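## Task

Put the cartridge marked by a broad red band into the sealant gun. Its front end must sit almost fully inside the cup of the gun's front ring, with the nozzle sticking out through that ring. The plunger rod only slides backward while you hold forward (toward the muzzle) the little thumb plate on the rod just behind the handle. After loading, the rod may stay pulled back. The loaded gun must rest directly on the table, not leaning on or supported by any other object. Declare that you are done to finish.

## Robot and tools

Robot: two Franka FR3 seven-joint arms, left_arm and right_arm, each carrying a Robotiq 140 two-finger gripper with a wrist camera. left_arm's fingers are rigid. right_arm's fingers have a hinge and can fold: a part held near the fingertip quarter of the pads is squeezed normally, but one held nearer the palm may be pulled in, held loosely, over-squeezed or dropped, and fingertips pushed into a surface fold easily unless fully closed.

Frame: the scene frame has its origin at table-top height midway between the arms, +x out over the table, +z up, and left_arm on the +y side (these names do not match image left/right). Bases: left_arm at (-0.050, +0.370, 0) m, right_arm at (+0.002, -0.442, 0) m. Results give each gripper's end_effector_position (m, centre of closed pads) and end_effector_quat_wxyz in this frame; the gripper's fingers point along its own +z and close along its y. Readings can be off by a few cm.

execute_actions(actions, cameras): actions is a list of actions; each action is a table of up to 15 rows, one row per 1/30 s step (a short table repeats its last row to step 15). Every row is one flat list of 20 numbers, all in [-1, 1], covering both arms: left_arm dx, dy, dz, rx, ry, rz, gripper position, force_limit, speed, activate, then the same ten for right_arm. dx..rz are offsets, not poses: measured along scene axes from that arm's Hand target at the start of the action (every row counts from that same start, not from the row before). 1.0 = 0.6 m for dx/dy/dz and 180 degrees for rx/ry/rz, which form one rotation vector turning about the Hand target position. Sending the same offset again moves further. Six zeros asks nothing new of an arm. Gripper numbers are absolute commands: position +1 fully open (140 mm), about -0.8 pads touching, -1 close until blocked; force_limit -1..+1 sets squeeze (about 14 N to 58 N on small parts); speed -1..+1 is about 30 to 250 mm/s (faster closes grip harder); activate stays 0 except once with 1 when fault reads 7 or 13. Always resend the gripper numbers you want kept, since 0 is itself a command. cameras: list of names, ["all"], or []; images come only with an empty actions list or when requested.

move(target, speed, blend, stop_force, zero, blocking, cameras): target is one 20-number row as above, or a list of up to 15 rows; every row's pose numbers are offsets from the Hand targets at the move's start (same scale as above). Grippers travel in straight lines, not avoiding obstacles. speed: m/s, 0.002 to 2, default 0.25 (one value or one per target). blend: corner rounding in m, default 0 = stop at each target. stop_force: 20 to 40 N, one value; an arm's path ends when push against its motion reaches it; aim a few cm past the contact and move slowly; unreliable if the gripper rotates. zero (only with stop_force, default true) resets the force baseline. blocking=false returns early (not with stop_force). The result adds a move: line such as done, off_target, moving, held or fault, plus limits like paced or held.

wait(seconds 0–3600, cameras) lets time pass. stop(cameras) brakes a running move. zoom_image(camera, region [x0, y0, x1, y1] pixels, at most 504 by 504) enlarges part of the latest image of cam_high, cam_low, cam_left_wrist or cam_right_wrist (all 896x504). clear_fault(arm) clears a torque or force fault on left_arm or right_arm. read_manual(section "licences") returns licence text only. finished_scene(scene 1 or 2) ends the scene irreversibly.

Results: Hand target is the last commanded pose after clipping (the controller limits each step to 70 mm and 16 degrees from the measured pose); the gripper may settle short and the next offsets count from the Hand target. object_status: 0 moving, 1 blocked while opening, 2 blocked while closing (a grip), 3 reached command or pads met. position_measured in counts: 3 open, ~75 = 100 mm, 139 = 60 mm, 200 = 20 mm, 230 pads meet. fault 7 or 13 needs activate 1. Also shown: joint positions, torques, external torques, flange force (gripper axes), wrist depth grids (7x7, mm), step readings, MOTOR HOT lines.

Avoid: any arm stop (torque fault at joint limits 85 N m big joints, 11 N m wrist joints; force fault at 85 N external force including held weight), the two grippers or arms touching each other, fast hard hits on the table or heavy things, dropping or releasing moving parts, hard grips on parts still resting on something, and anything leaving the table. Slow motion near contact, and keep long stretched holds short to avoid motor overheating.

Each tool is called after "Emit:" as name([rows], argument=value, ...), one row to a line, values as JSON.

## Session

Emit:
execute_actions(actions=[])

Scene clock: 0.00 s.
left_arm: end_effector_position=(+0.4227, +0.1861, +0.2505) position_measured=3 object_status=3 fault=0 end_effector_quat_wxyz=(-0.096, +0.956, -0.159, -0.229) | right_arm: end_effector_position=(+0.4984, -0.6221, +0.1480) position_measured=3 object_status=3 fault=0 end_effector_quat_wxyz=(-0.040, +0.948, +0.316, -0.030)
Joint positions: left_arm=[-0.399 0.362 0.008 -1.491 0.069 1.357 -1.659] | right_arm=[-0.376 0.104 0.011 -2.112 0.029 2.119 -2.59]
Joint velocities: within noise
Joint torques (N m): no reading
External joint torques (N m): no reading
Flange force (N): no reading
Wrist depth (mm): cam_left_wrist=[- 369 351 355 305 309 312 / - 406 387 366 355 328 338 / - 479 433 422 402 418 - / - 132 565 - - 139 - / - 133 674 637 - 122 98 / - 869 734 606 - - 98 / - - 2184 533 - - -] | cam_right_wrist=[264 218 251 244 237 228 187 / 284 231 266 257 250 208 203 / 303 290 282 274 261 214 249 / 322 127 300 291 282 145 260 / - 109 323 312 302 290 102 / - 357 348 335 322 312 93 / - 392 379 363 348 335 -]
Hand target: left_arm +0.4227, +0.1861, +0.2505; -0.096, +0.956, -0.159, -0.229 | right_arm +0.4984, -0.6221, +0.1480; -0.040, +0.948, +0.316, -0.030
Tool commands: left_gripper/position=+1.0 left_gripper/force_limit=+1.0 left_gripper/speed=+1.0 left_gripper/activate=+0.0 right_gripper/position=+1.0 right_gripper/force_limit=+1.0 right_gripper/speed=+1.0 right_gripper/activate=+0.0

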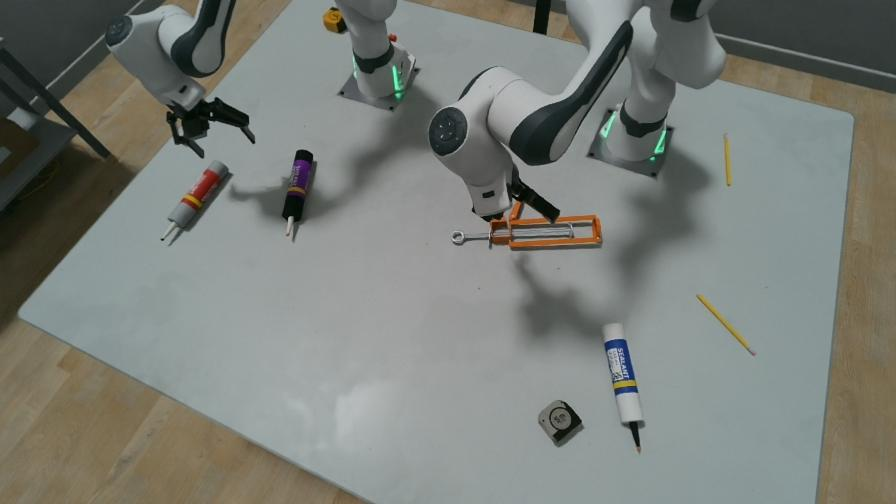

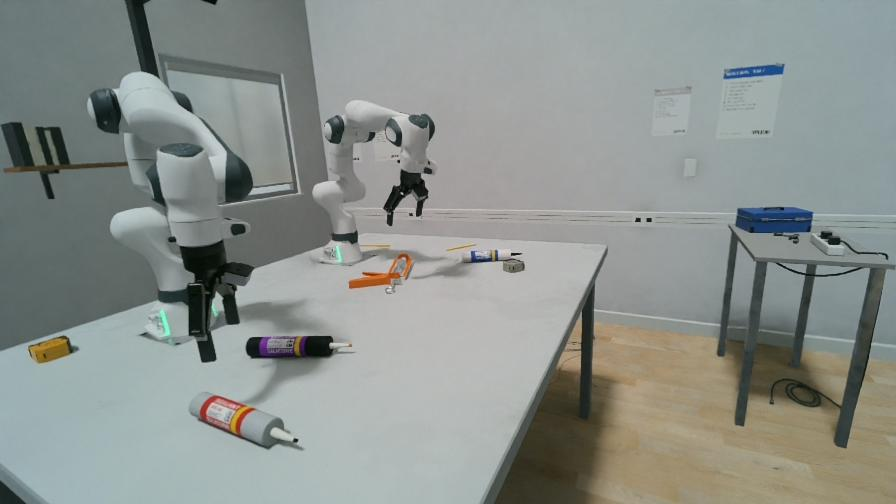

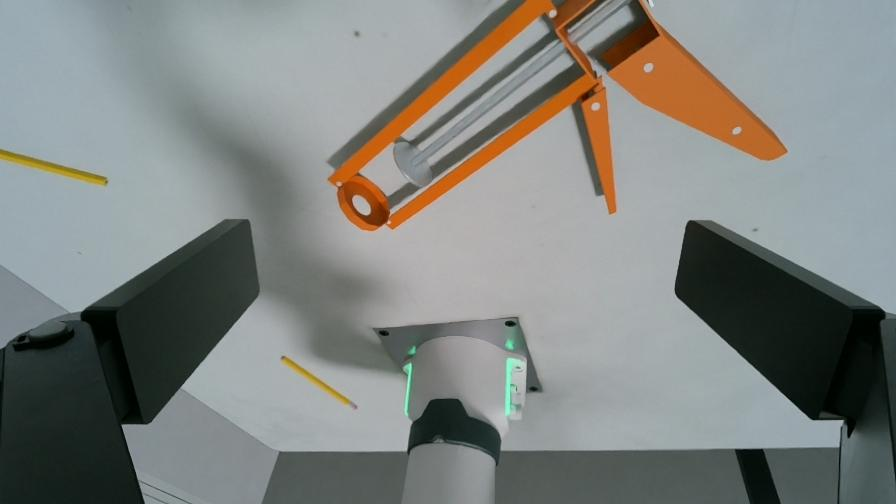

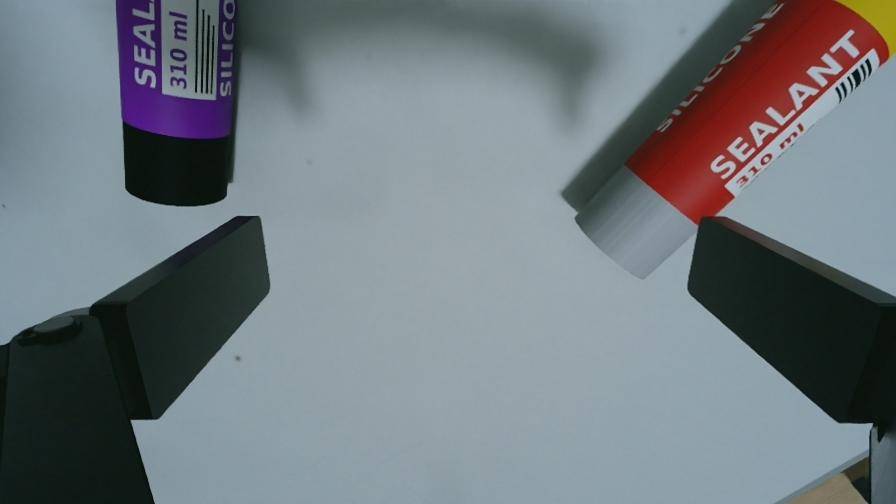

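Emit:
zoom_image(camera="cam_high", region=[420, 180, 640, 280])

Emit:
zoom_image(camera="cam_left_wrist", region=[320, 0, 820, 240])

Emit:
zoom_image(camera="cam_low", region=[300, 220, 560, 320])

Emit:
zoom_image(camera="cam_high", region=[140, 130, 340, 260])

Scaled by 2.291.

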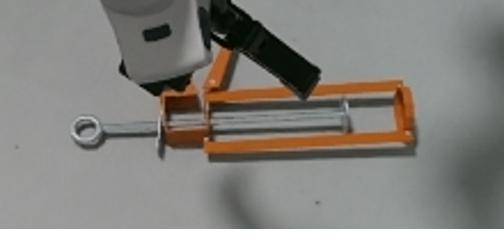

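Scaled by 1.008.

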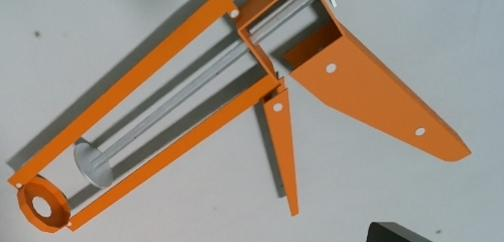

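Scaled by 1.938.

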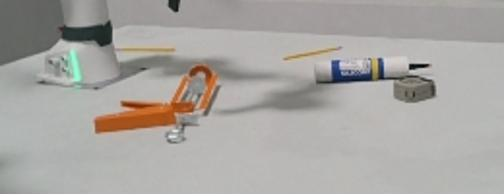

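Scaled by 2.520.

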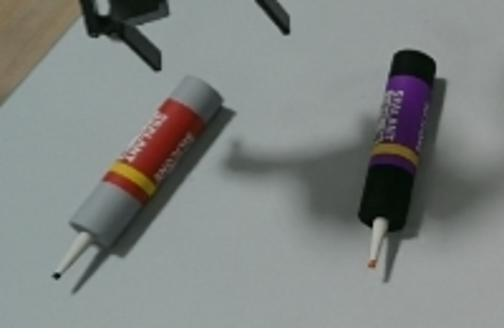

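Emit:
move(target=[0.029,0.1367,0,-0.0278,-0.1613,0.2440,1,1,1,0, 0,0,0,0,0,0,1,1,1,0], speed=0.3, cameras=["cam_left_wrist", "cam_right_wrist"])

Scene clock: 8.53 s.
left_arm: end_effector_position=(+0.4401, +0.2680, +0.2504) position_measured=3 object_status=3 fault=0 end_effector_quat_wxyz=(+0.001, +0.975, +0.222, -0.001) | right_arm: end_effector_position=(+0.4984, -0.6221, +0.1480) position_measured=3 object_status=3 fault=0 end_effector_quat_wxyz=(-0.040, +0.948, +0.316, -0.030)
Joint positions: left_arm=[-0.299 -0.162 0.113 -2.172 0.018 2.01 -2.238] | right_arm=[-0.376 0.104 0.011 -2.112 0.029 2.119 -2.59]
Joint velocities: left_arm=[0.001 0 -0.001 0 0 0.001 -0.004] | right_arm=[within noise]
Joint torques (N m): left_arm=[-0.09 -27.97 -1.23 23.32 1.2 2.82 -0.1] | right_arm=[-0.69 -36.1 0.05 23.44 0.68 2.13 -0.07]
External joint torques (N m): left_arm=[-0.08 -1.33 -0.48 -1.47 0.35 0.19 -0.1] | right_arm=[-0.58 -1.66 0 0.36 -0.1 -0.19 -0.06]
Flange force (N): left_arm=[-7.6 -5.0 2.3] | right_arm=[-2.4 -2.5 -2.7]
Wrist depth (mm): cam_left_wrist=[- - 352 357 - - 360 / - - - - 367 - - / 374 - 381 381 - - - / - 132 398 400 401 131 411 / - 113 420 - 413 122 94 / - - 458 484 - - 98 / - 476 457 492 - - -] | cam_right_wrist=[264 218 250 244 237 228 187 / 284 233 265 258 251 209 203 / 303 264 283 274 261 214 247 / 323 127 300 290 282 145 261 / - 109 323 311 301 290 102 / - 359 348 337 322 312 93 / - 392 380 365 346 334 -]
Hand target: left_arm +0.4401, +0.2681, +0.2505; +0.000, +0.974, +0.224, +0.000 | right_arm +0.4984, -0.6221, +0.1480; -0.040, +0.948, +0.316, -0.030
Off the commanded pose: left_arm 0.000 m, 0 deg | right_arm 0.000 m, 0 deg.
move: done
cam_left_wrist: T_world_to_cam=[[0.43907, -0.89837, 0.01222, 0.0535], [-0.84315, -0.40731, 0.35099, 0.39505], [-0.31034, -0.16441, -0.9363, 0.55822]] pos_world=[0.48283, 0.30075, 0.38335]

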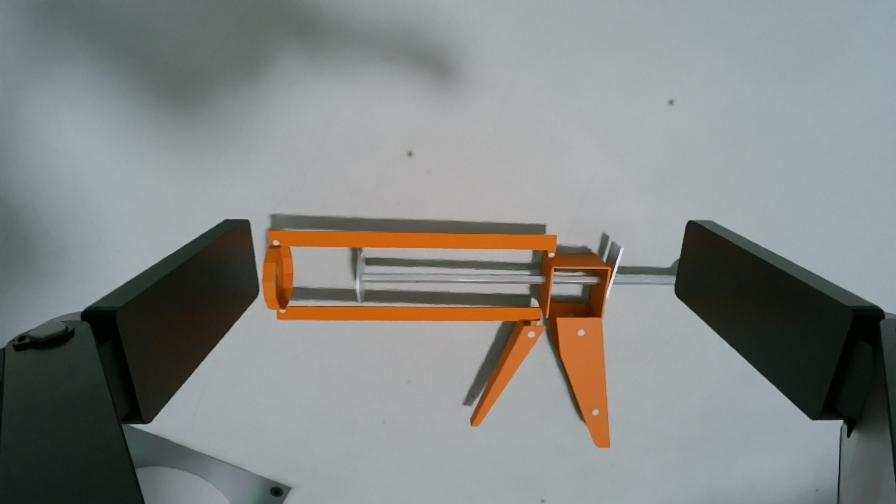

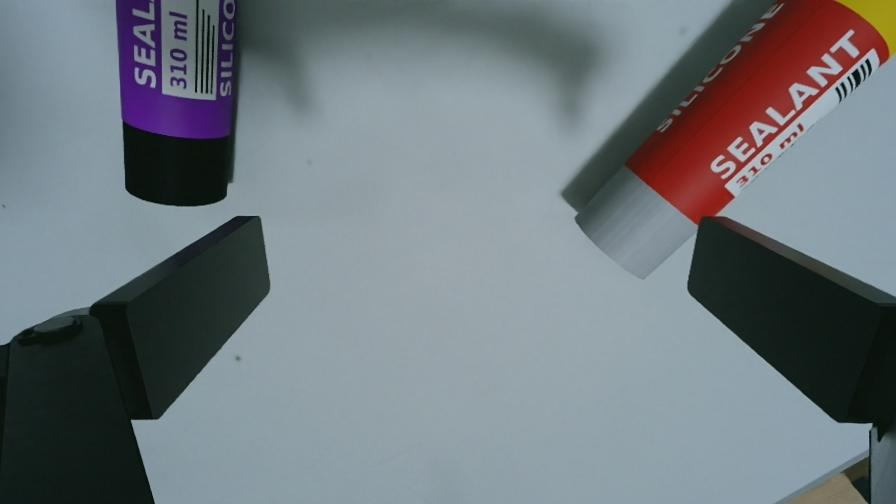

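Emit:
zoom_image(camera="cam_left_wrist", region=[460, 200, 700, 460])

Emit:
zoom_image(camera="cam_left_wrist", region=[240, 200, 400, 340])

Scaled by 1.938.

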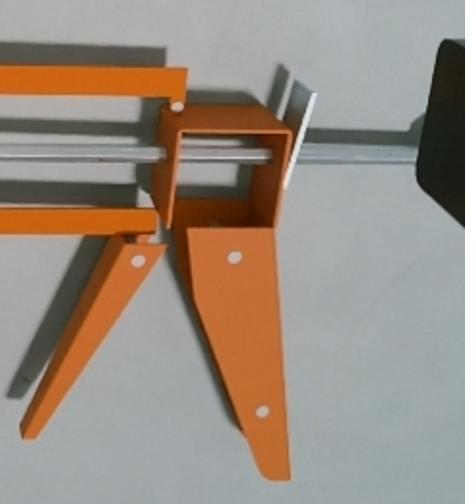

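Scaled by 3.150.

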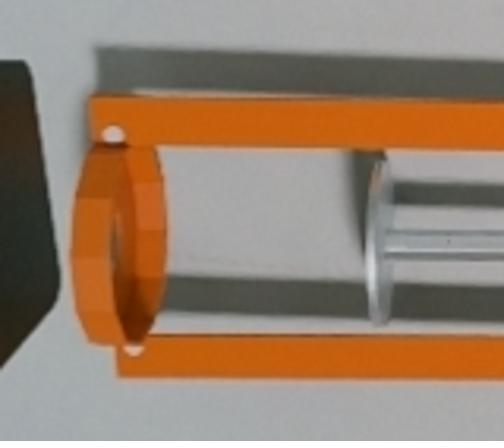

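Emit:
move(target=[0,0,0,0,0,0,1,1,1,0, -0.024,0.970,0.053,0.0091,0.1805,-0.5399,1,1,1,0], speed=0.4, cameras=["cam_high", "cam_right_wrist", "cam_left_wrist"])

Scene clock: 20.20 s.
left_arm: end_effector_position=(+0.4401, +0.2680, +0.2504) position_measured=3 object_status=3 fault=0 end_effector_quat_wxyz=(+0.001, +0.975, +0.223, -0.001) | right_arm: end_effector_position=(+0.4849, -0.0397, +0.1807) position_measured=3 object_status=3 fault=0 end_effector_quat_wxyz=(-0.140, +0.820, -0.511, -0.218)
Joint positions: left_arm=[-0.299 -0.162 0.113 -2.172 0.018 2.01 -2.24] | right_arm=[0.345 0.262 0.142 -1.911 0.578 2.114 -0.289]
Joint velocities: left_arm=[within noise] | right_arm=[0 0.001 0 0.001 0 -0.001 0.007]
Joint torques (N m): left_arm=[-0.22 -27.99 -0.92 23.42 1.2 2.81 -0.16] | right_arm=[-0.43 -41.35 1.04 24.62 0.33 1.48 0.14]
External joint torques (N m): left_arm=[-0.24 -1.49 -0.2 -1.3 0.35 0.18 -0.16] | right_arm=[-0.35 -1.21 -0.41 0.63 -0.56 -0.45 0.16]
Flange force (N): left_arm=[-7.5 -5.0 1.8] | right_arm=[-0.7 -0.1 -3.5]
Wrist depth (mm): cam_left_wrist=[- - 350 352 348 346 - / - - 363 376 367 373 - / - 383 388 390 384 - 392 / 392 140 401 388 401 130 - / - 113 391 421 411 122 94 / - 449 460 452 404 - 98 / - 478 486 485 490 - -] | cam_right_wrist=[253 254 254 254 255 256 258 / 287 286 286 288 289 291 291 / 328 329 330 330 333 334 336 / 388 127 391 376 371 138 381 / - 109 472 474 458 136 102 / - 563 636 574 613 615 93 / - - 894 786 784 643 -]
Hand target: left_arm +0.4401, +0.2681, +0.2505; +0.000, +0.974, +0.224, +0.000 | right_arm +0.4840, -0.0401, +0.1798; -0.137, +0.819, -0.513, -0.219
Off the commanded pose: left_arm 0.000 m, 0 deg | right_arm 0.001 m, 0 deg.
move: done; limits=paced
cam_left_wrist: T_world_to_cam=[[0.44063, -0.8976, 0.01215, 0.05268], [-0.84248, -0.40882, 0.35085, 0.39519], [-0.30995, -0.16483, -0.93635, 0.55816]] pos_world=[0.48273, 0.30085, 0.38335]
cam_right_wrist: T_world_to_cam=[[-0.90101, -0.43351, -0.01557, 0.43307], [-0.29159, 0.5787, 0.76163, 0.02816], [-0.32117, 0.69078, -0.64782, 0.44464]] pos_world=[0.54122, -0.13571, 0.27335]
Images, in order (width x height): cam_high 896x504, cam_left_wrist 896x504, cam_right_wrist 896x504.

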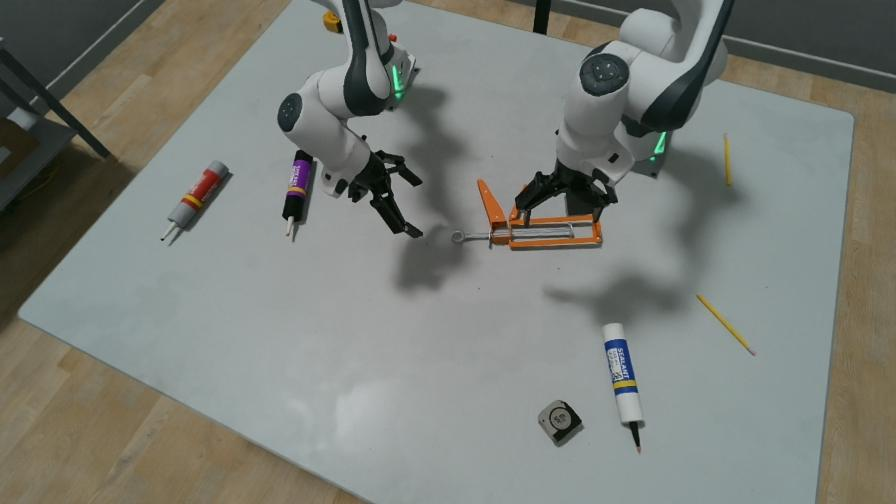

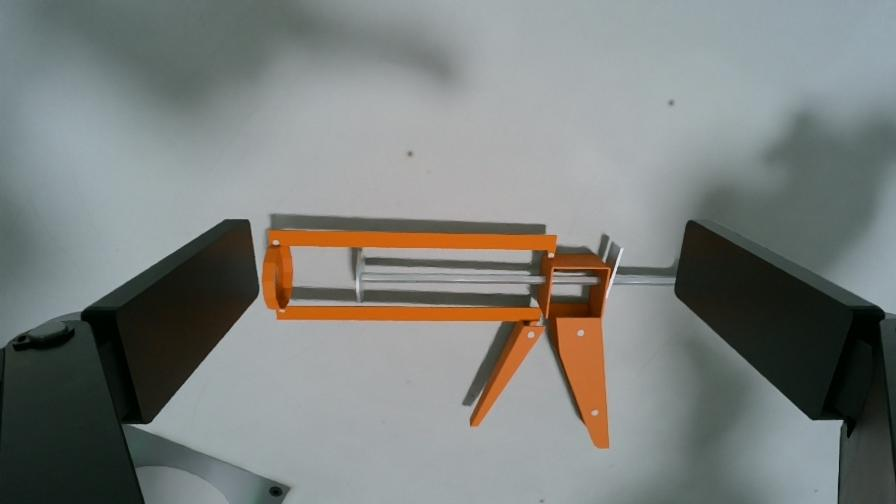

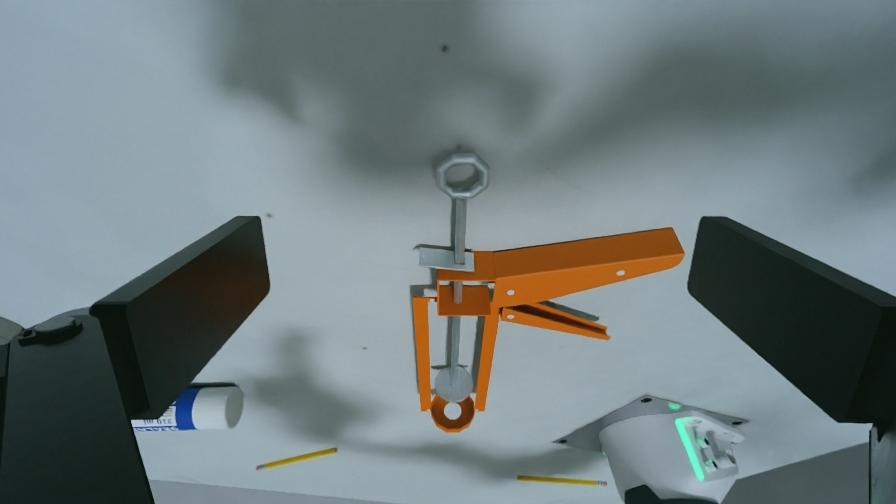

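Emit:
zoom_image(camera="cam_right_wrist", region=[380, 130, 700, 350])

Emit:
zoom_image(camera="cam_right_wrist", region=[400, 220, 520, 320])

Scaled by 1.575.

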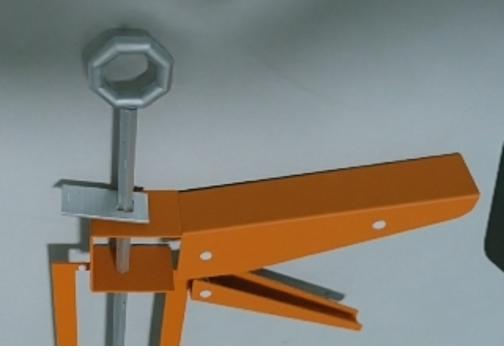

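Scaled by 4.200.

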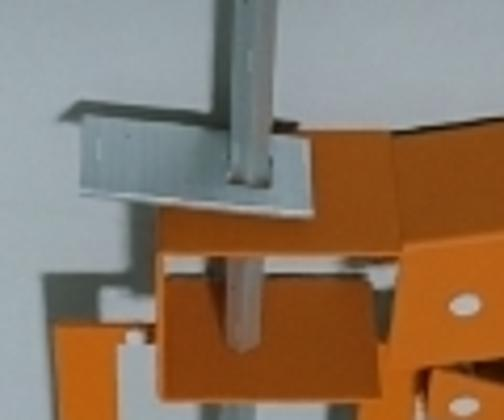

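Emit:
move([
  [0,0,0,0,0,0,-1,-1,0,0, 0,0,0,0,0,0,1,1,1,0],
  [-0.0187,-0.2788,-0.2333,0,0,0,-1,-1,0,0, 0,0,0,0,0,0,1,1,1,0],
], speed=0.3, cameras=["cam_right_wrist", "cam_left_wrist"])

Scene clock: 31.67 s.
left_arm: end_effector_position=(+0.4276, +0.1007, +0.1108) position_measured=233 object_status=3 fault=0 end_effector_quat_wxyz=(+0.000, +0.975, +0.222, -0.001) | right_arm: end_effector_position=(+0.4850, -0.0397, +0.1807) position_measured=3 object_status=3 fault=0 end_effector_quat_wxyz=(-0.140, +0.819, -0.512, -0.218)
Joint positions: left_arm=[-0.458 0.14 -0.031 -2.191 0.003 2.33 -2.533] | right_arm=[0.345 0.262 0.142 -1.911 0.577 2.114 -0.287]
Joint velocities: left_arm=[0.001 0 0 -0.001 0.002 0 -0.007] | right_arm=[within noise]
Joint torques (N m): left_arm=[-0.47 -35.5 0.36 21.95 1.04 2.79 -0.17] | right_arm=[-0.68 -41.32 1.38 24.62 0.31 1.49 0.13]
External joint torques (N m): left_arm=[-0.54 -0.49 0.29 -0.38 0.35 0.21 -0.17] | right_arm=[-0.85 -1.34 -0.29 0.72 -0.58 -0.41 0.14]
Flange force (N): left_arm=[-2.2 -1.9 0.0] | right_arm=[-0.4 0.0 -3.9]
Wrist depth (mm): cam_left_wrist=[- 220 222 221 228 228 - / - 232 231 - 235 - 240 / 238 222 223 227 247 258 250 / - - 239 141 242 260 261 / - - 82 - 91 - 287 / - - - - - - 294 / - - - - - - -] | cam_right_wrist=[253 254 253 255 256 257 259 / 286 288 287 287 290 290 292 / 328 328 329 331 334 333 337 / 384 127 389 375 370 138 382 / - 109 473 436 459 136 102 / - 551 600 517 612 - 93 / - 816 830 240 793 633 -]
Hand target: left_arm +0.4289, +0.1009, +0.1105; +0.000, +0.974, +0.224, +0.000 | right_arm +0.4840, -0.0401, +0.1798; -0.137, +0.819, -0.513, -0.219
Off the commanded pose: left_arm 0.001 m, 0 deg | right_arm 0.001 m, 0 deg.
move: done
cam_left_wrist: T_world_to_cam=[[0.43815, -0.89883, 0.01149, -0.08902], [-0.84352, -0.40671, 0.3508, 0.36546], [-0.31063, -0.1634, -0.93638, 0.39613]] pos_world=[0.47033, 0.13335, 0.24375]
cam_right_wrist: T_world_to_cam=[[-0.90173, -0.43206, -0.01455, 0.43334], [-0.29003, 0.57968, 0.76148, 0.02755], [-0.32057, 0.69087, -0.64802, 0.44446]] pos_world=[0.54122, -0.1358, 0.27335]
Images, in order (width x height): cam_left_wrist 896x504, cam_right_wrist 896x504.

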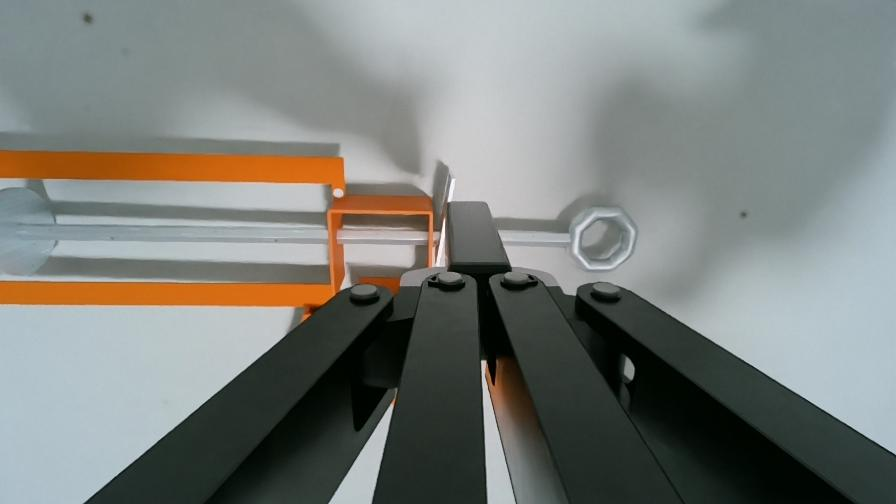

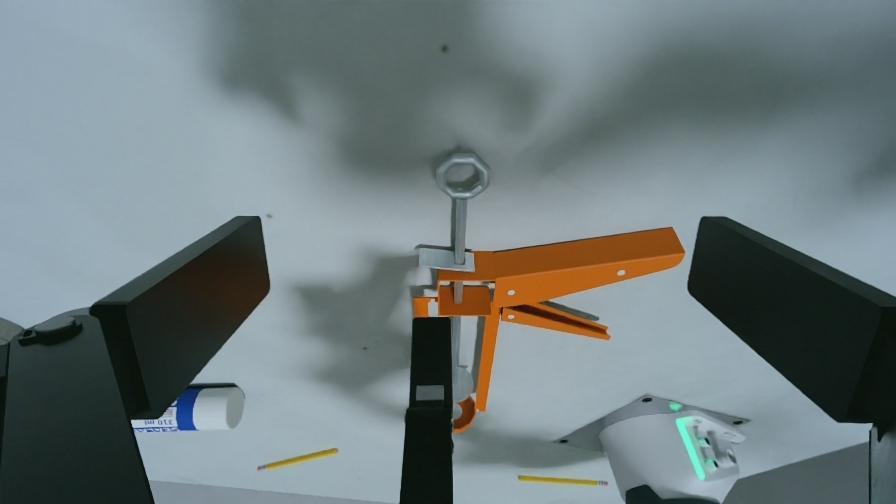

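Emit:
zoom_image(camera="cam_left_wrist", region=[310, 130, 660, 310])

Scaled by 1.440.

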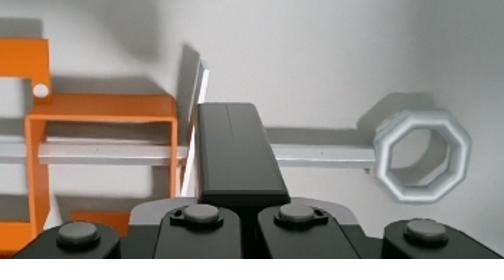

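Emit:
move([
  [0.0067,-0.0135,0,0,0,0,-1,-1,0,0, -0.01,0.02,-0.03,0,0,0,-0.03,0,0,0],
  [0.0067,-0.0135,-0.1047,0,0,0,-1,-1,0,0, -0.0285,0.0703,-0.1088,0,0,0,-0.03,0,0,0],
], speed=0.15, cameras=["cam_right_wrist", "cam_left_wrist"])

Scene clock: 36.33 s.
left_arm: end_effector_position=(+0.4329, +0.0923, +0.0488) position_measured=233 object_status=3 fault=0 end_effector_quat_wxyz=(+0.001, +0.975, +0.223, +0.000) | right_arm: end_effector_position=(+0.4656, +0.0011, +0.1144) position_measured=132 object_status=3 fault=0 end_effector_quat_wxyz=(-0.135, +0.819, -0.513, -0.220)
Joint positions: left_arm=[-0.466 0.273 -0.031 -2.193 0.011 2.465 -2.549] | right_arm=[0.404 0.37 0.174 -1.937 0.609 2.265 -0.287]
Joint velocities: left_arm=[0 0.001 -0.001 -0.002 0 0.005 -0.001] | right_arm=[-0.001 -0.001 0 0.001 0.002 0.005 0.001]
Joint torques (N m): left_arm=[-0.58 -38.65 0.25 20.01 0.94 2.72 -0.16] | right_arm=[-0.76 -43.71 2.19 23.39 0.98 2.06 -0.21]
External joint torques (N m): left_arm=[-0.81 -0.96 0.02 -0.7 0.35 0.14 -0.16] | right_arm=[-0.77 -1.72 -0.25 0.63 0.4 0.18 -0.19]
Flange force (N): left_arm=[-4.0 -3.3 -1.3] | right_arm=[0.2 2.9 -2.7]
Wrist depth (mm): cam_left_wrist=[- 168 - 174 167 170 169 / - 175 - 176 178 174 177 / 164 166 - 183 187 188 - / - 175 172 120 180 193 - / - - 81 - 91 - - / 217 - - - - - 227 / - - - - - - -] | cam_right_wrist=[187 188 188 189 190 191 193 / 211 211 212 213 214 217 218 / 242 242 244 239 247 249 251 / 283 284 139 289 153 284 296 / 327 83 94 297 296 88 92 / - 74 67 229 457 - 74 / - - - 182 625 - 67]
Hand target: left_arm +0.4329, +0.0928, +0.0477; +0.000, +0.974, +0.224, +0.000 | right_arm +0.4669, +0.0020, +0.1146; -0.137, +0.819, -0.513, -0.219
Off the commanded pose: left_arm 0.001 m, 0 deg | right_arm 0.002 m, 0 deg.
move: done
cam_left_wrist: T_world_to_cam=[[0.44018, -0.89782, 0.01265, -0.09931], [-0.84312, -0.40844, 0.34976, 0.38835], [-0.30886, -0.16463, -0.93675, 0.33768]] pos_world=[0.47543, 0.12505, 0.18174]
cam_right_wrist: T_world_to_cam=[[-0.9019, -0.43192, -0.00412, 0.43137], [-0.28347, 0.58468, 0.76013, 0.04586], [-0.3259, 0.68673, -0.64976, 0.36971]] pos_world=[0.52255, -0.09439, 0.20715]
Images, in order (width x height): cam_left_wrist 896x504, cam_right_wrist 896x504.

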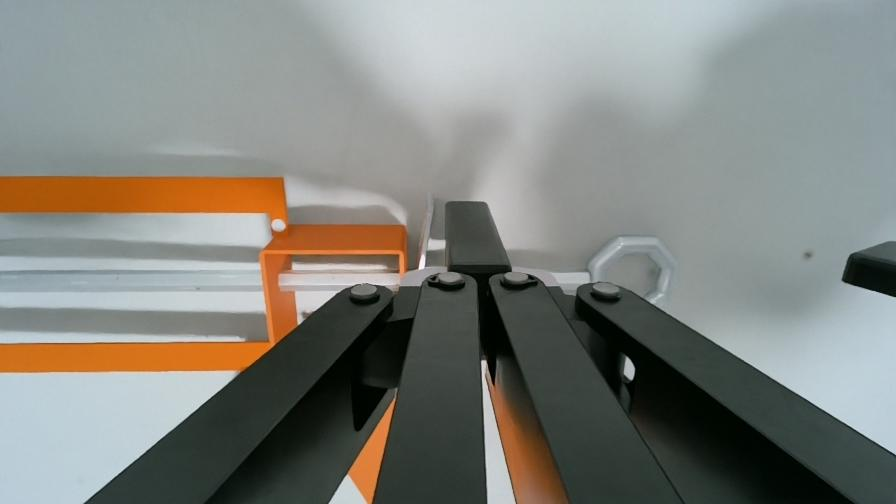

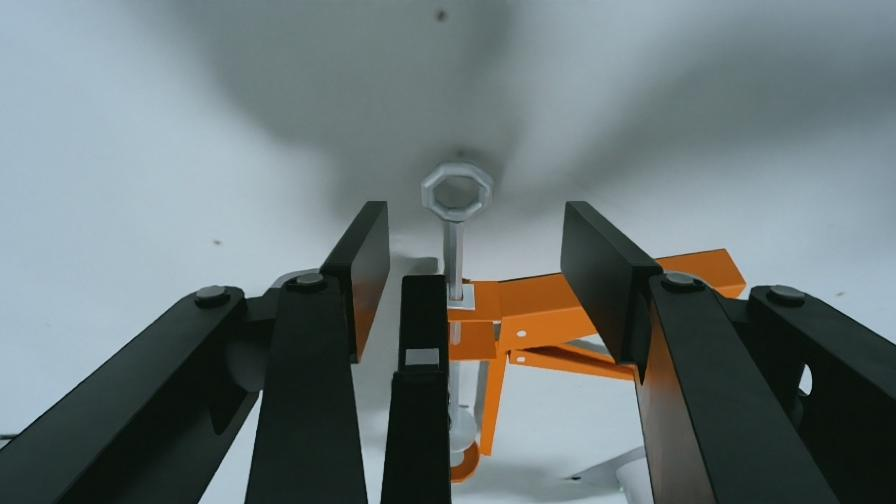

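Emit:
move(target=[0,0,0,0,0,0,-1,-1,0,0, -0.0112,0.0433,-0.0857,0,0,0,-0.03,0,0,0], speed=0.12, cameras=["cam_right_wrist", "cam_left_wrist"])

Scene clock: 39.77 s.
left_arm: end_effector_position=(+0.4331, +0.0922, +0.0489) position_measured=233 object_status=3 fault=0 end_effector_quat_wxyz=(+0.001, +0.975, +0.223, +0.000) | right_arm: end_effector_position=(+0.4592, +0.0268, +0.0630) position_measured=132 object_status=3 fault=0 end_effector_quat_wxyz=(-0.134, +0.818, -0.514, -0.220)
Joint positions: left_arm=[-0.466 0.273 -0.031 -2.193 0.011 2.466 -2.549] | right_arm=[0.437 0.481 0.196 -1.915 0.63 2.368 -0.299]
Joint velocities: left_arm=[within noise] | right_arm=[-0.001 -0.002 0.001 0 0 0.003 -0.003]
Joint torques (N m): left_arm=[-0.55 -38.68 0.19 20 0.95 2.79 -0.17] | right_arm=[-0.78 -45.84 3.51 22.42 0.76 2.05 -0.4]
External joint torques (N m): left_arm=[-0.56 -0.77 0.16 -0.83 0.35 0.19 -0.17] | right_arm=[-0.92 -1.63 0.06 0.51 0.42 0.18 -0.39]
Flange force (N): left_arm=[-3.7 -3.6 -0.8] | right_arm=[0.8 3.4 -2.7]
Wrist depth (mm): cam_left_wrist=[- 167 - 169 - - 170 / - 173 - - - 178 181 / 163 167 - - - 183 - / 188 195 173 120 181 194 127 / - 201 81 - 91 211 210 / 216 - - - - - - / - - - - - - -] | cam_right_wrist=[137 137 138 138 139 140 141 / 154 154 155 152 157 158 160 / 176 178 173 174 181 187 184 / 207 208 140 211 153 208 217 / 238 84 94 244 242 88 92 / - 75 67 242 255 - 74 / - - - 327 453 - 67]
Hand target: left_arm +0.4329, +0.0928, +0.0477; +0.000, +0.974, +0.224, +0.000 | right_arm +0.4602, +0.0280, +0.0631; -0.137, +0.819, -0.513, -0.219
Off the commanded pose: left_arm 0.001 m, 0 deg | right_arm 0.002 m, 0 deg.
move: done
cam_left_wrist: T_world_to_cam=[[0.44048, -0.89767, 0.01319, -0.09961], [-0.84319, -0.40862, 0.34938, 0.38853], [-0.30823, -0.16502, -0.93689, 0.33758]] pos_world=[0.47553, 0.12505, 0.18184]
cam_right_wrist: T_world_to_cam=[[-0.90299, -0.42966, -0.00296, 0.43685], [-0.28126, 0.58588, 0.76003, 0.06699], [-0.32482, 0.68712, -0.64989, 0.316]] pos_world=[0.51595, -0.06868, 0.15575]
Images, in order (width x height): cam_left_wrist 896x504, cam_right_wrist 896x504.

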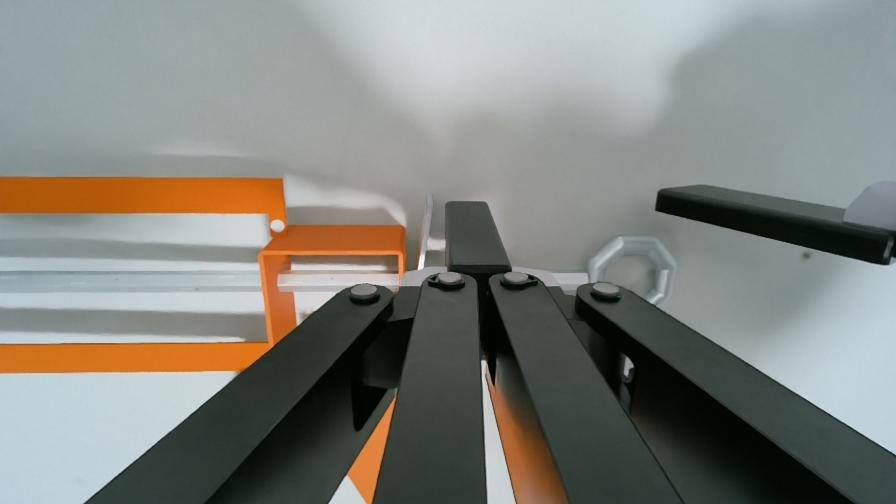

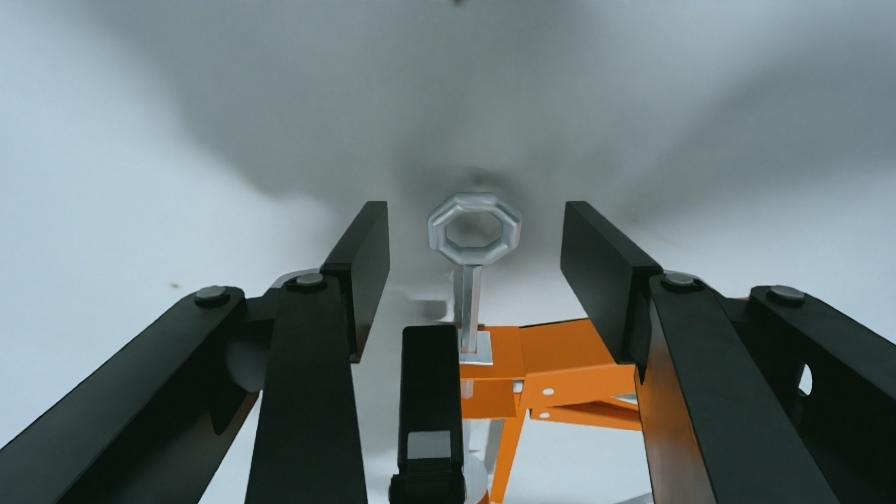

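Emit:
move([
  [0,0,0,0,0,0,-1,-1,0,0, -0.0043,0.0092,-0.0175,0,0,0,-0.03,-0.05,-1,0],
  [0,0,0,0,0,0,-1,-1,0,0, -0.0043,0.0092,-0.0175,0,0,0,-1,-0.05,-1,0],
], speed=0.1, cameras=["cam_right_wrist"])

Scene clock: 43.30 s.
left_arm: end_effector_position=(+0.4331, +0.0922, +0.0489) position_measured=233 object_status=3 fault=0 end_effector_quat_wxyz=(+0.001, +0.975, +0.223, +0.000) | right_arm: end_effector_position=(+0.4569, +0.0325, +0.0527) position_measured=176 object_status=0 fault=0 end_effector_quat_wxyz=(-0.135, +0.818, -0.514, -0.220)
Joint positions: left_arm=[-0.466 0.273 -0.031 -2.193 0.011 2.466 -2.549] | right_arm=[0.442 0.504 0.203 -1.911 0.634 2.391 -0.302]
Joint torques (N m): left_arm=[-0.54 -38.65 0.18 20.06 0.95 2.8 -0.17] | right_arm=[-0.52 -45.62 3.69 22.06 0.56 2.03 -0.25]
External joint torques (N m): left_arm=[-0.68 -0.93 0.03 -0.66 0.36 0.22 -0.17] | right_arm=[-0.52 -1.15 0.12 0.45 0.27 0.16 -0.24]
Flange force (N): left_arm=[-3.8 -3.3 -1.1] | right_arm=[0.3 2.1 -1.8]
Wrist depth (mm): cam_left_wrist=[166 167 167 168 170 170 - / - - 176 176 - 179 178 / 164 167 184 180 - 188 187 / - 191 171 120 180 167 121 / - 205 85 - 91 - - / - - - - - - - / - - - - - - -] | cam_right_wrist=[127 130 127 128 129 130 131 / 143 143 144 144 146 146 148 / 164 164 166 161 167 169 170 / 192 193 189 177 143 193 201 / 232 89 88 218 88 88 225 / - 71 77 231 - 75 68 / - 72 - 316 - - 69]
Hand target: left_arm +0.4329, +0.0928, +0.0477; +0.000, +0.974, +0.224, +0.000 | right_arm +0.4576, +0.0335, +0.0526; -0.137, +0.819, -0.513, -0.219
Off the commanded pose: left_arm 0.001 m, 0 deg | right_arm 0.001 m, 0 deg.
move: done
cam_right_wrist: T_world_to_cam=[[-0.90292, -0.4298, -0.00411, 0.43717], [-0.28209, 0.58534, 0.76014, 0.07123], [-0.3243, 0.6875, -0.64975, 0.30442]] pos_world=[0.51355, -0.06308, 0.14545]

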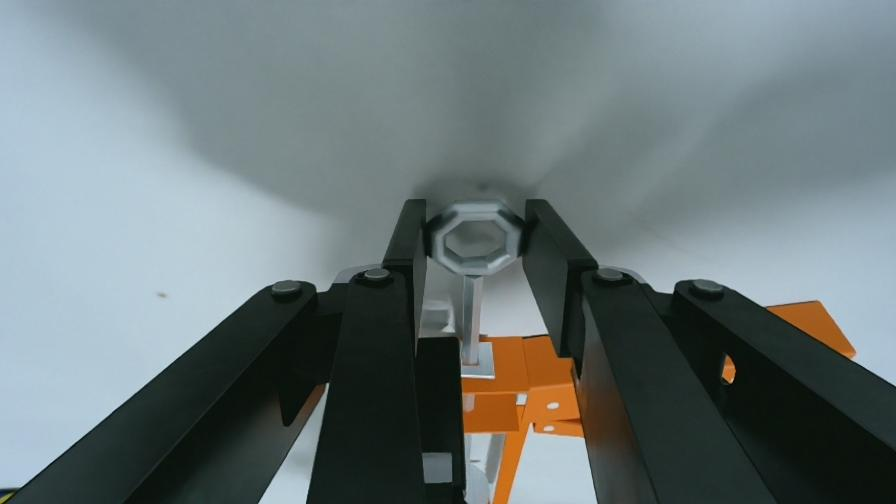

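Emit:
wait(seconds=0.5)

Emit:
move(target=[0,0,0,0,0,0,-1,-1,0,0, 0.0286,-0.0602,0,0,0,0,-1,-0.05,-1,0], speed=0.05, cameras=["cam_right_wrist", "cam_left_wrist"])

Scene clock: 44.17 s.
left_arm: end_effector_position=(+0.4331, +0.0922, +0.0489) position_measured=233 object_status=3 fault=0 end_effector_quat_wxyz=(+0.001, +0.975, +0.223, +0.000) | right_arm: end_effector_position=(+0.4569, +0.0325, +0.0527) position_measured=176 object_status=2 fault=0 end_effector_quat_wxyz=(-0.135, +0.818, -0.514, -0.220)
Joint positions: left_arm=[-0.466 0.273 -0.031 -2.193 0.011 2.466 -2.549] | right_arm=[0.442 0.504 0.203 -1.911 0.634 2.391 -0.302]
Joint torques (N m): left_arm=[-0.5 -38.65 0.18 20.01 0.94 2.79 -0.17] | right_arm=[-0.47 -45.59 3.72 22.09 0.57 2.02 -0.24]
External joint torques (N m): left_arm=[-0.49 -0.81 0.17 -0.82 0.34 0.19 -0.17] | right_arm=[-0.7 -1.05 -0.05 0.5 0.29 0.18 -0.23]
Flange force (N): left_arm=[-3.7 -3.7 -0.9] | right_arm=[0.6 1.6 -1.7]
Wrist depth (mm): cam_left_wrist=[- - 167 - - - 171 / - - - - - - - / 164 166 184 182 187 - 187 / 192 190 170 130 181 151 122 / - 201 90 - 91 - - / - - - - - - - / - - - - - - -] | cam_right_wrist=[126 130 127 128 129 130 131 / 143 143 144 145 146 146 147 / 164 164 165 161 167 169 170 / 192 193 188 177 143 193 200 / 232 89 88 219 88 88 226 / - 71 77 230 - 75 68 / - 72 - 316 - - 69]
Hand target: left_arm +0.4329, +0.0928, +0.0477; +0.000, +0.974, +0.224, +0.000 | right_arm +0.4576, +0.0335, +0.0526; -0.137, +0.819, -0.513, -0.219
Tool commands: left_gripper/position=-1.0 left_gripper/force_limit=-1.0 left_gripper/speed=+0.0 left_gripper/activate=+0.0 right_gripper/position=-1.0 right_gripper/force_limit=-0.05 right_gripper/speed=-1.0 right_gripper/activate=+0.0
Off the commanded pose: left_arm 0.001 m, 0 deg | right_arm 0.001 m, 0 deg.
wait: 0.50 s; at rest from the start

Scene clock: 45.53 s.
left_arm: end_effector_position=(+0.4335, +0.0895, +0.0493) position_measured=233 object_status=3 fault=0 end_effector_quat_wxyz=(+0.003, +0.975, +0.221, +0.002) | right_arm: end_effector_position=(+0.4719, +0.0019, +0.0516) position_measured=176 object_status=2 fault=0 end_effector_quat_wxyz=(-0.137, +0.817, -0.515, -0.221)
Joint positions: left_arm=[-0.47 0.273 -0.031 -2.193 0.011 2.472 -2.549] | right_arm=[0.384 0.495 0.202 -1.925 0.633 2.366 -0.352]
Joint velocities: left_arm=[within noise] | right_arm=[0 -0.002 -0.001 0 -0.002 0 -0.007]
Joint torques (N m): left_arm=[0.76 -38.53 1.63 18.9 0.81 2.03 -0.15] | right_arm=[-2.84 -47.63 1.41 21.42 -0.69 1.43 -0.34]
External joint torques (N m): left_arm=[0.7 -0.7 1.56 -1.93 0.21 -0.59 -0.15] | right_arm=[-2.95 -3.52 -2.2 -0.04 -1.02 -0.36 -0.33]
Flange force (N): left_arm=[-3.4 -7.4 -2.1] | right_arm=[2.0 7.2 -10.0]
Wrist depth (mm): cam_left_wrist=[- 170 168 170 - 172 171 / - 173 178 176 - 179 179 / 163 165 183 - - 186 189 / 191 173 176 130 186 184 151 / 201 - 82 - 91 189 - / - - - - - - 150 / - - - - - - -] | cam_right_wrist=[128 129 126 127 128 128 129 / 142 142 143 143 144 145 146 / 163 163 164 161 167 168 169 / 191 192 187 178 143 198 199 / 230 89 88 225 88 88 234 / - 71 77 245 - 75 68 / - 72 - 282 - - 69]
Hand target: left_arm +0.4329, +0.0928, +0.0477; +0.000, +0.974, +0.224, +0.000 | right_arm +0.4748, -0.0026, +0.0526; -0.137, +0.819, -0.513, -0.219
Off the commanded pose: left_arm 0.004 m, 1 deg | right_arm 0.005 m, 0 deg.
move: off_target (right_arm)
cam_left_wrist: T_world_to_cam=[[0.43707, -0.89925, 0.01774, -0.10083], [-0.84633, -0.40451, 0.34656, 0.38873], [-0.30447, -0.16649, -0.93786, 0.33625]] pos_world=[0.47544, 0.12255, 0.18243]
cam_right_wrist: T_world_to_cam=[[-0.90388, -0.42777, -0.00443, 0.43809], [-0.27956, 0.5828, 0.76301, 0.0929], [-0.32381, 0.69091, -0.64637, 0.32921]] pos_world=[0.52855, -0.09419, 0.14385]
Images, in order (width x height): cam_left_wrist 896x504, cam_right_wrist 896x504.

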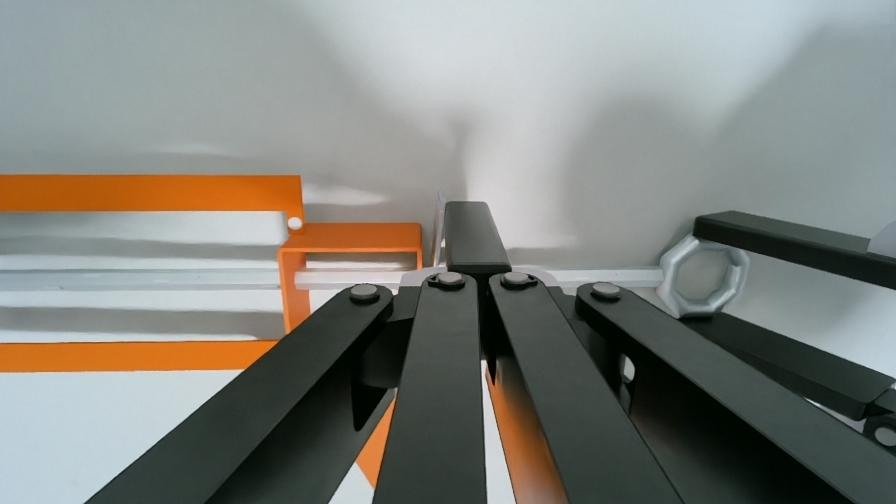

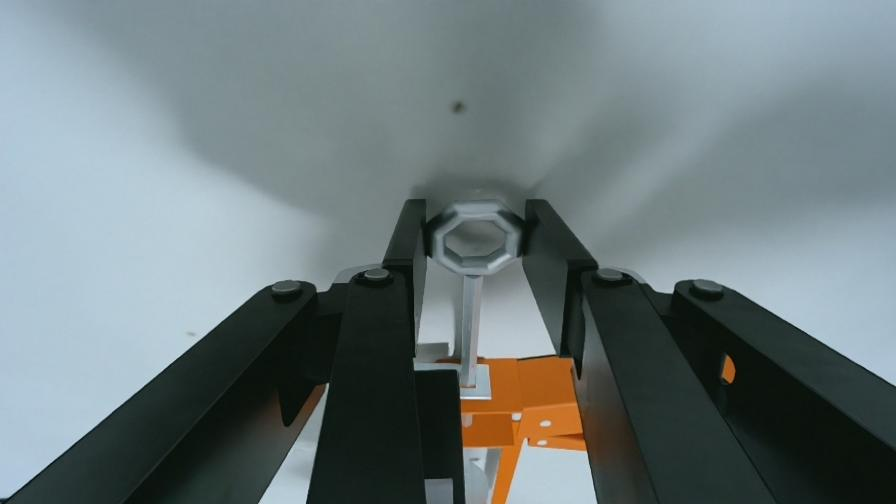

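Emit:
move(target=[0,0,0,0,0,0,-1,-1,0,0, 0.0752,-0.158,0,0,0,0,-1,-0.05,-1,0], speed=0.06, cameras=["cam_right_wrist", "cam_left_wrist", "cam_high"])

Scene clock: 48.37 s.
left_arm: end_effector_position=(+0.4344, +0.0882, +0.0500) position_measured=233 object_status=3 fault=0 end_effector_quat_wxyz=(+0.004, +0.975, +0.221, +0.003) | right_arm: end_effector_position=(+0.5169, -0.0912, +0.0531) position_measured=176 object_status=2 fault=0 end_effector_quat_wxyz=(-0.137, +0.817, -0.515, -0.222)
Joint positions: left_arm=[-0.471 0.273 -0.031 -2.192 0.011 2.474 -2.549] | right_arm=[0.232 0.485 0.173 -1.918 0.596 2.267 -0.473]
Joint velocities: left_arm=[within noise] | right_arm=[-0.001 0.001 0 0.001 -0.001 0 -0.008]
Joint torques (N m): left_arm=[1.23 -37.57 1.96 18.19 0.84 1.71 -0.14] | right_arm=[-3.21 -46.46 0.41 21.99 -0.91 1.38 -0.39]
External joint torques (N m): left_arm=[1.14 0.34 1.85 -2.71 0.25 -0.92 -0.14] | right_arm=[-3.15 -2.46 -2.66 0.47 -1.43 -0.29 -0.37]
Flange force (N): left_arm=[-2.8 -7.8 -0.7] | right_arm=[2.7 3.4 -8.0]
Wrist depth (mm): cam_left_wrist=[- 169 169 169 - - 170 / - 176 - - - 180 - / 161 165 - - - - - / - 173 172 131 179 185 187 / 201 175 82 - 91 - 212 / - - - - - - - / - - - - - - -] | cam_right_wrist=[127 130 127 128 129 130 132 / 143 144 144 145 146 147 149 / 165 166 167 163 169 171 172 / 193 195 190 178 143 201 204 / 235 83 88 228 88 88 240 / - 71 77 297 - 75 68 / - 72 - 320 - - 69]
Hand target: left_arm +0.4329, +0.0928, +0.0477; +0.000, +0.974, +0.224, +0.000 | right_arm +0.5199, -0.0974, +0.0526; -0.137, +0.819, -0.513, -0.219
Off the commanded pose: left_arm 0.005 m, 1 deg | right_arm 0.007 m, 0 deg.
move: off_target (right_arm)
cam_left_wrist: T_world_to_cam=[[0.43591, -0.89975, 0.02068, -0.10198], [-0.84788, -0.40286, 0.34466, 0.38936], [-0.30178, -0.16778, -0.9385, 0.33587]] pos_world=[0.47594, 0.12145, 0.18313]
cam_right_wrist: T_world_to_cam=[[-0.90423, -0.42701, -0.0048, 0.43917], [-0.27887, 0.58193, 0.76393, 0.15814], [-0.32341, 0.69211, -0.64528, 0.4089]] pos_world=[0.57346, -0.1875, 0.14516]
Images, in order (width x height): cam_high 896x504, cam_left_wrist 896x504, cam_right_wrist 896x504.

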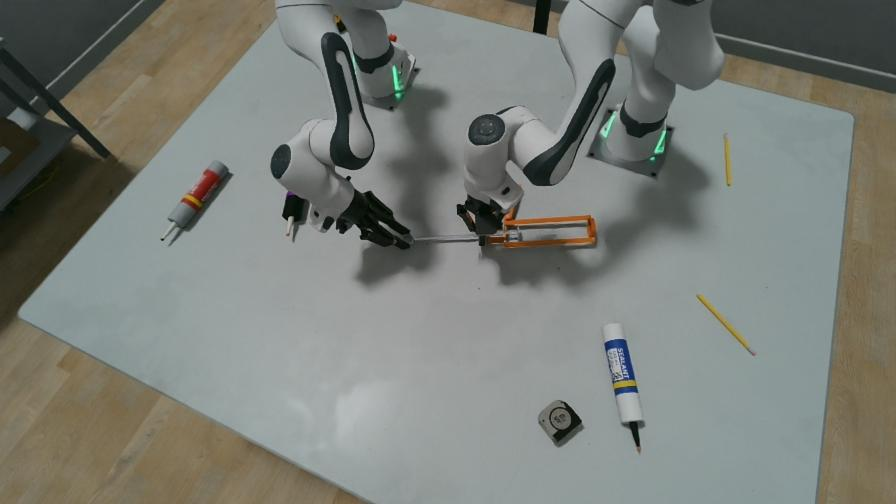

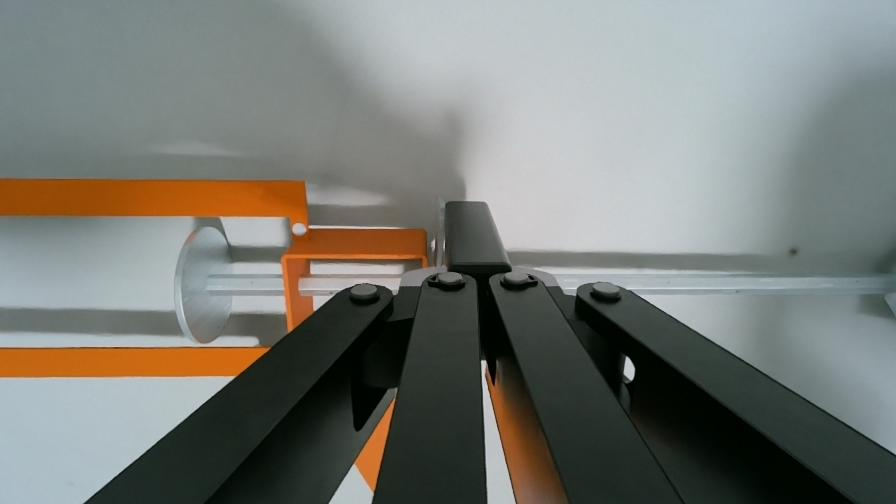

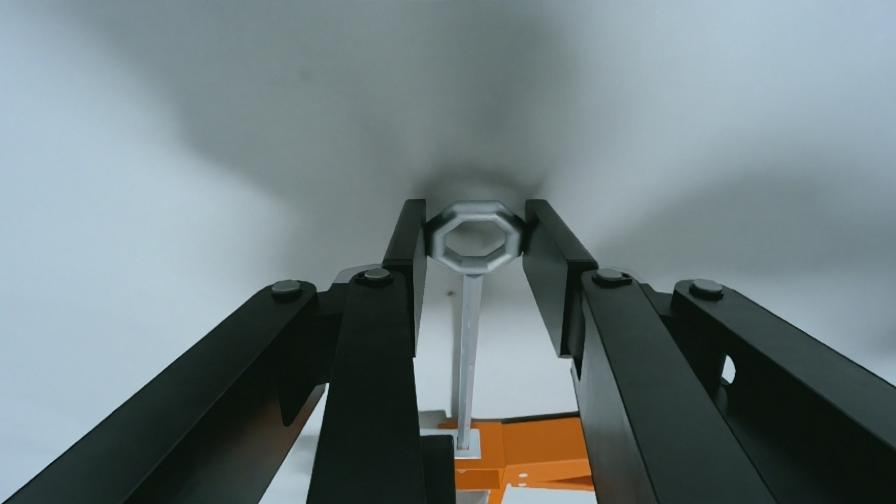

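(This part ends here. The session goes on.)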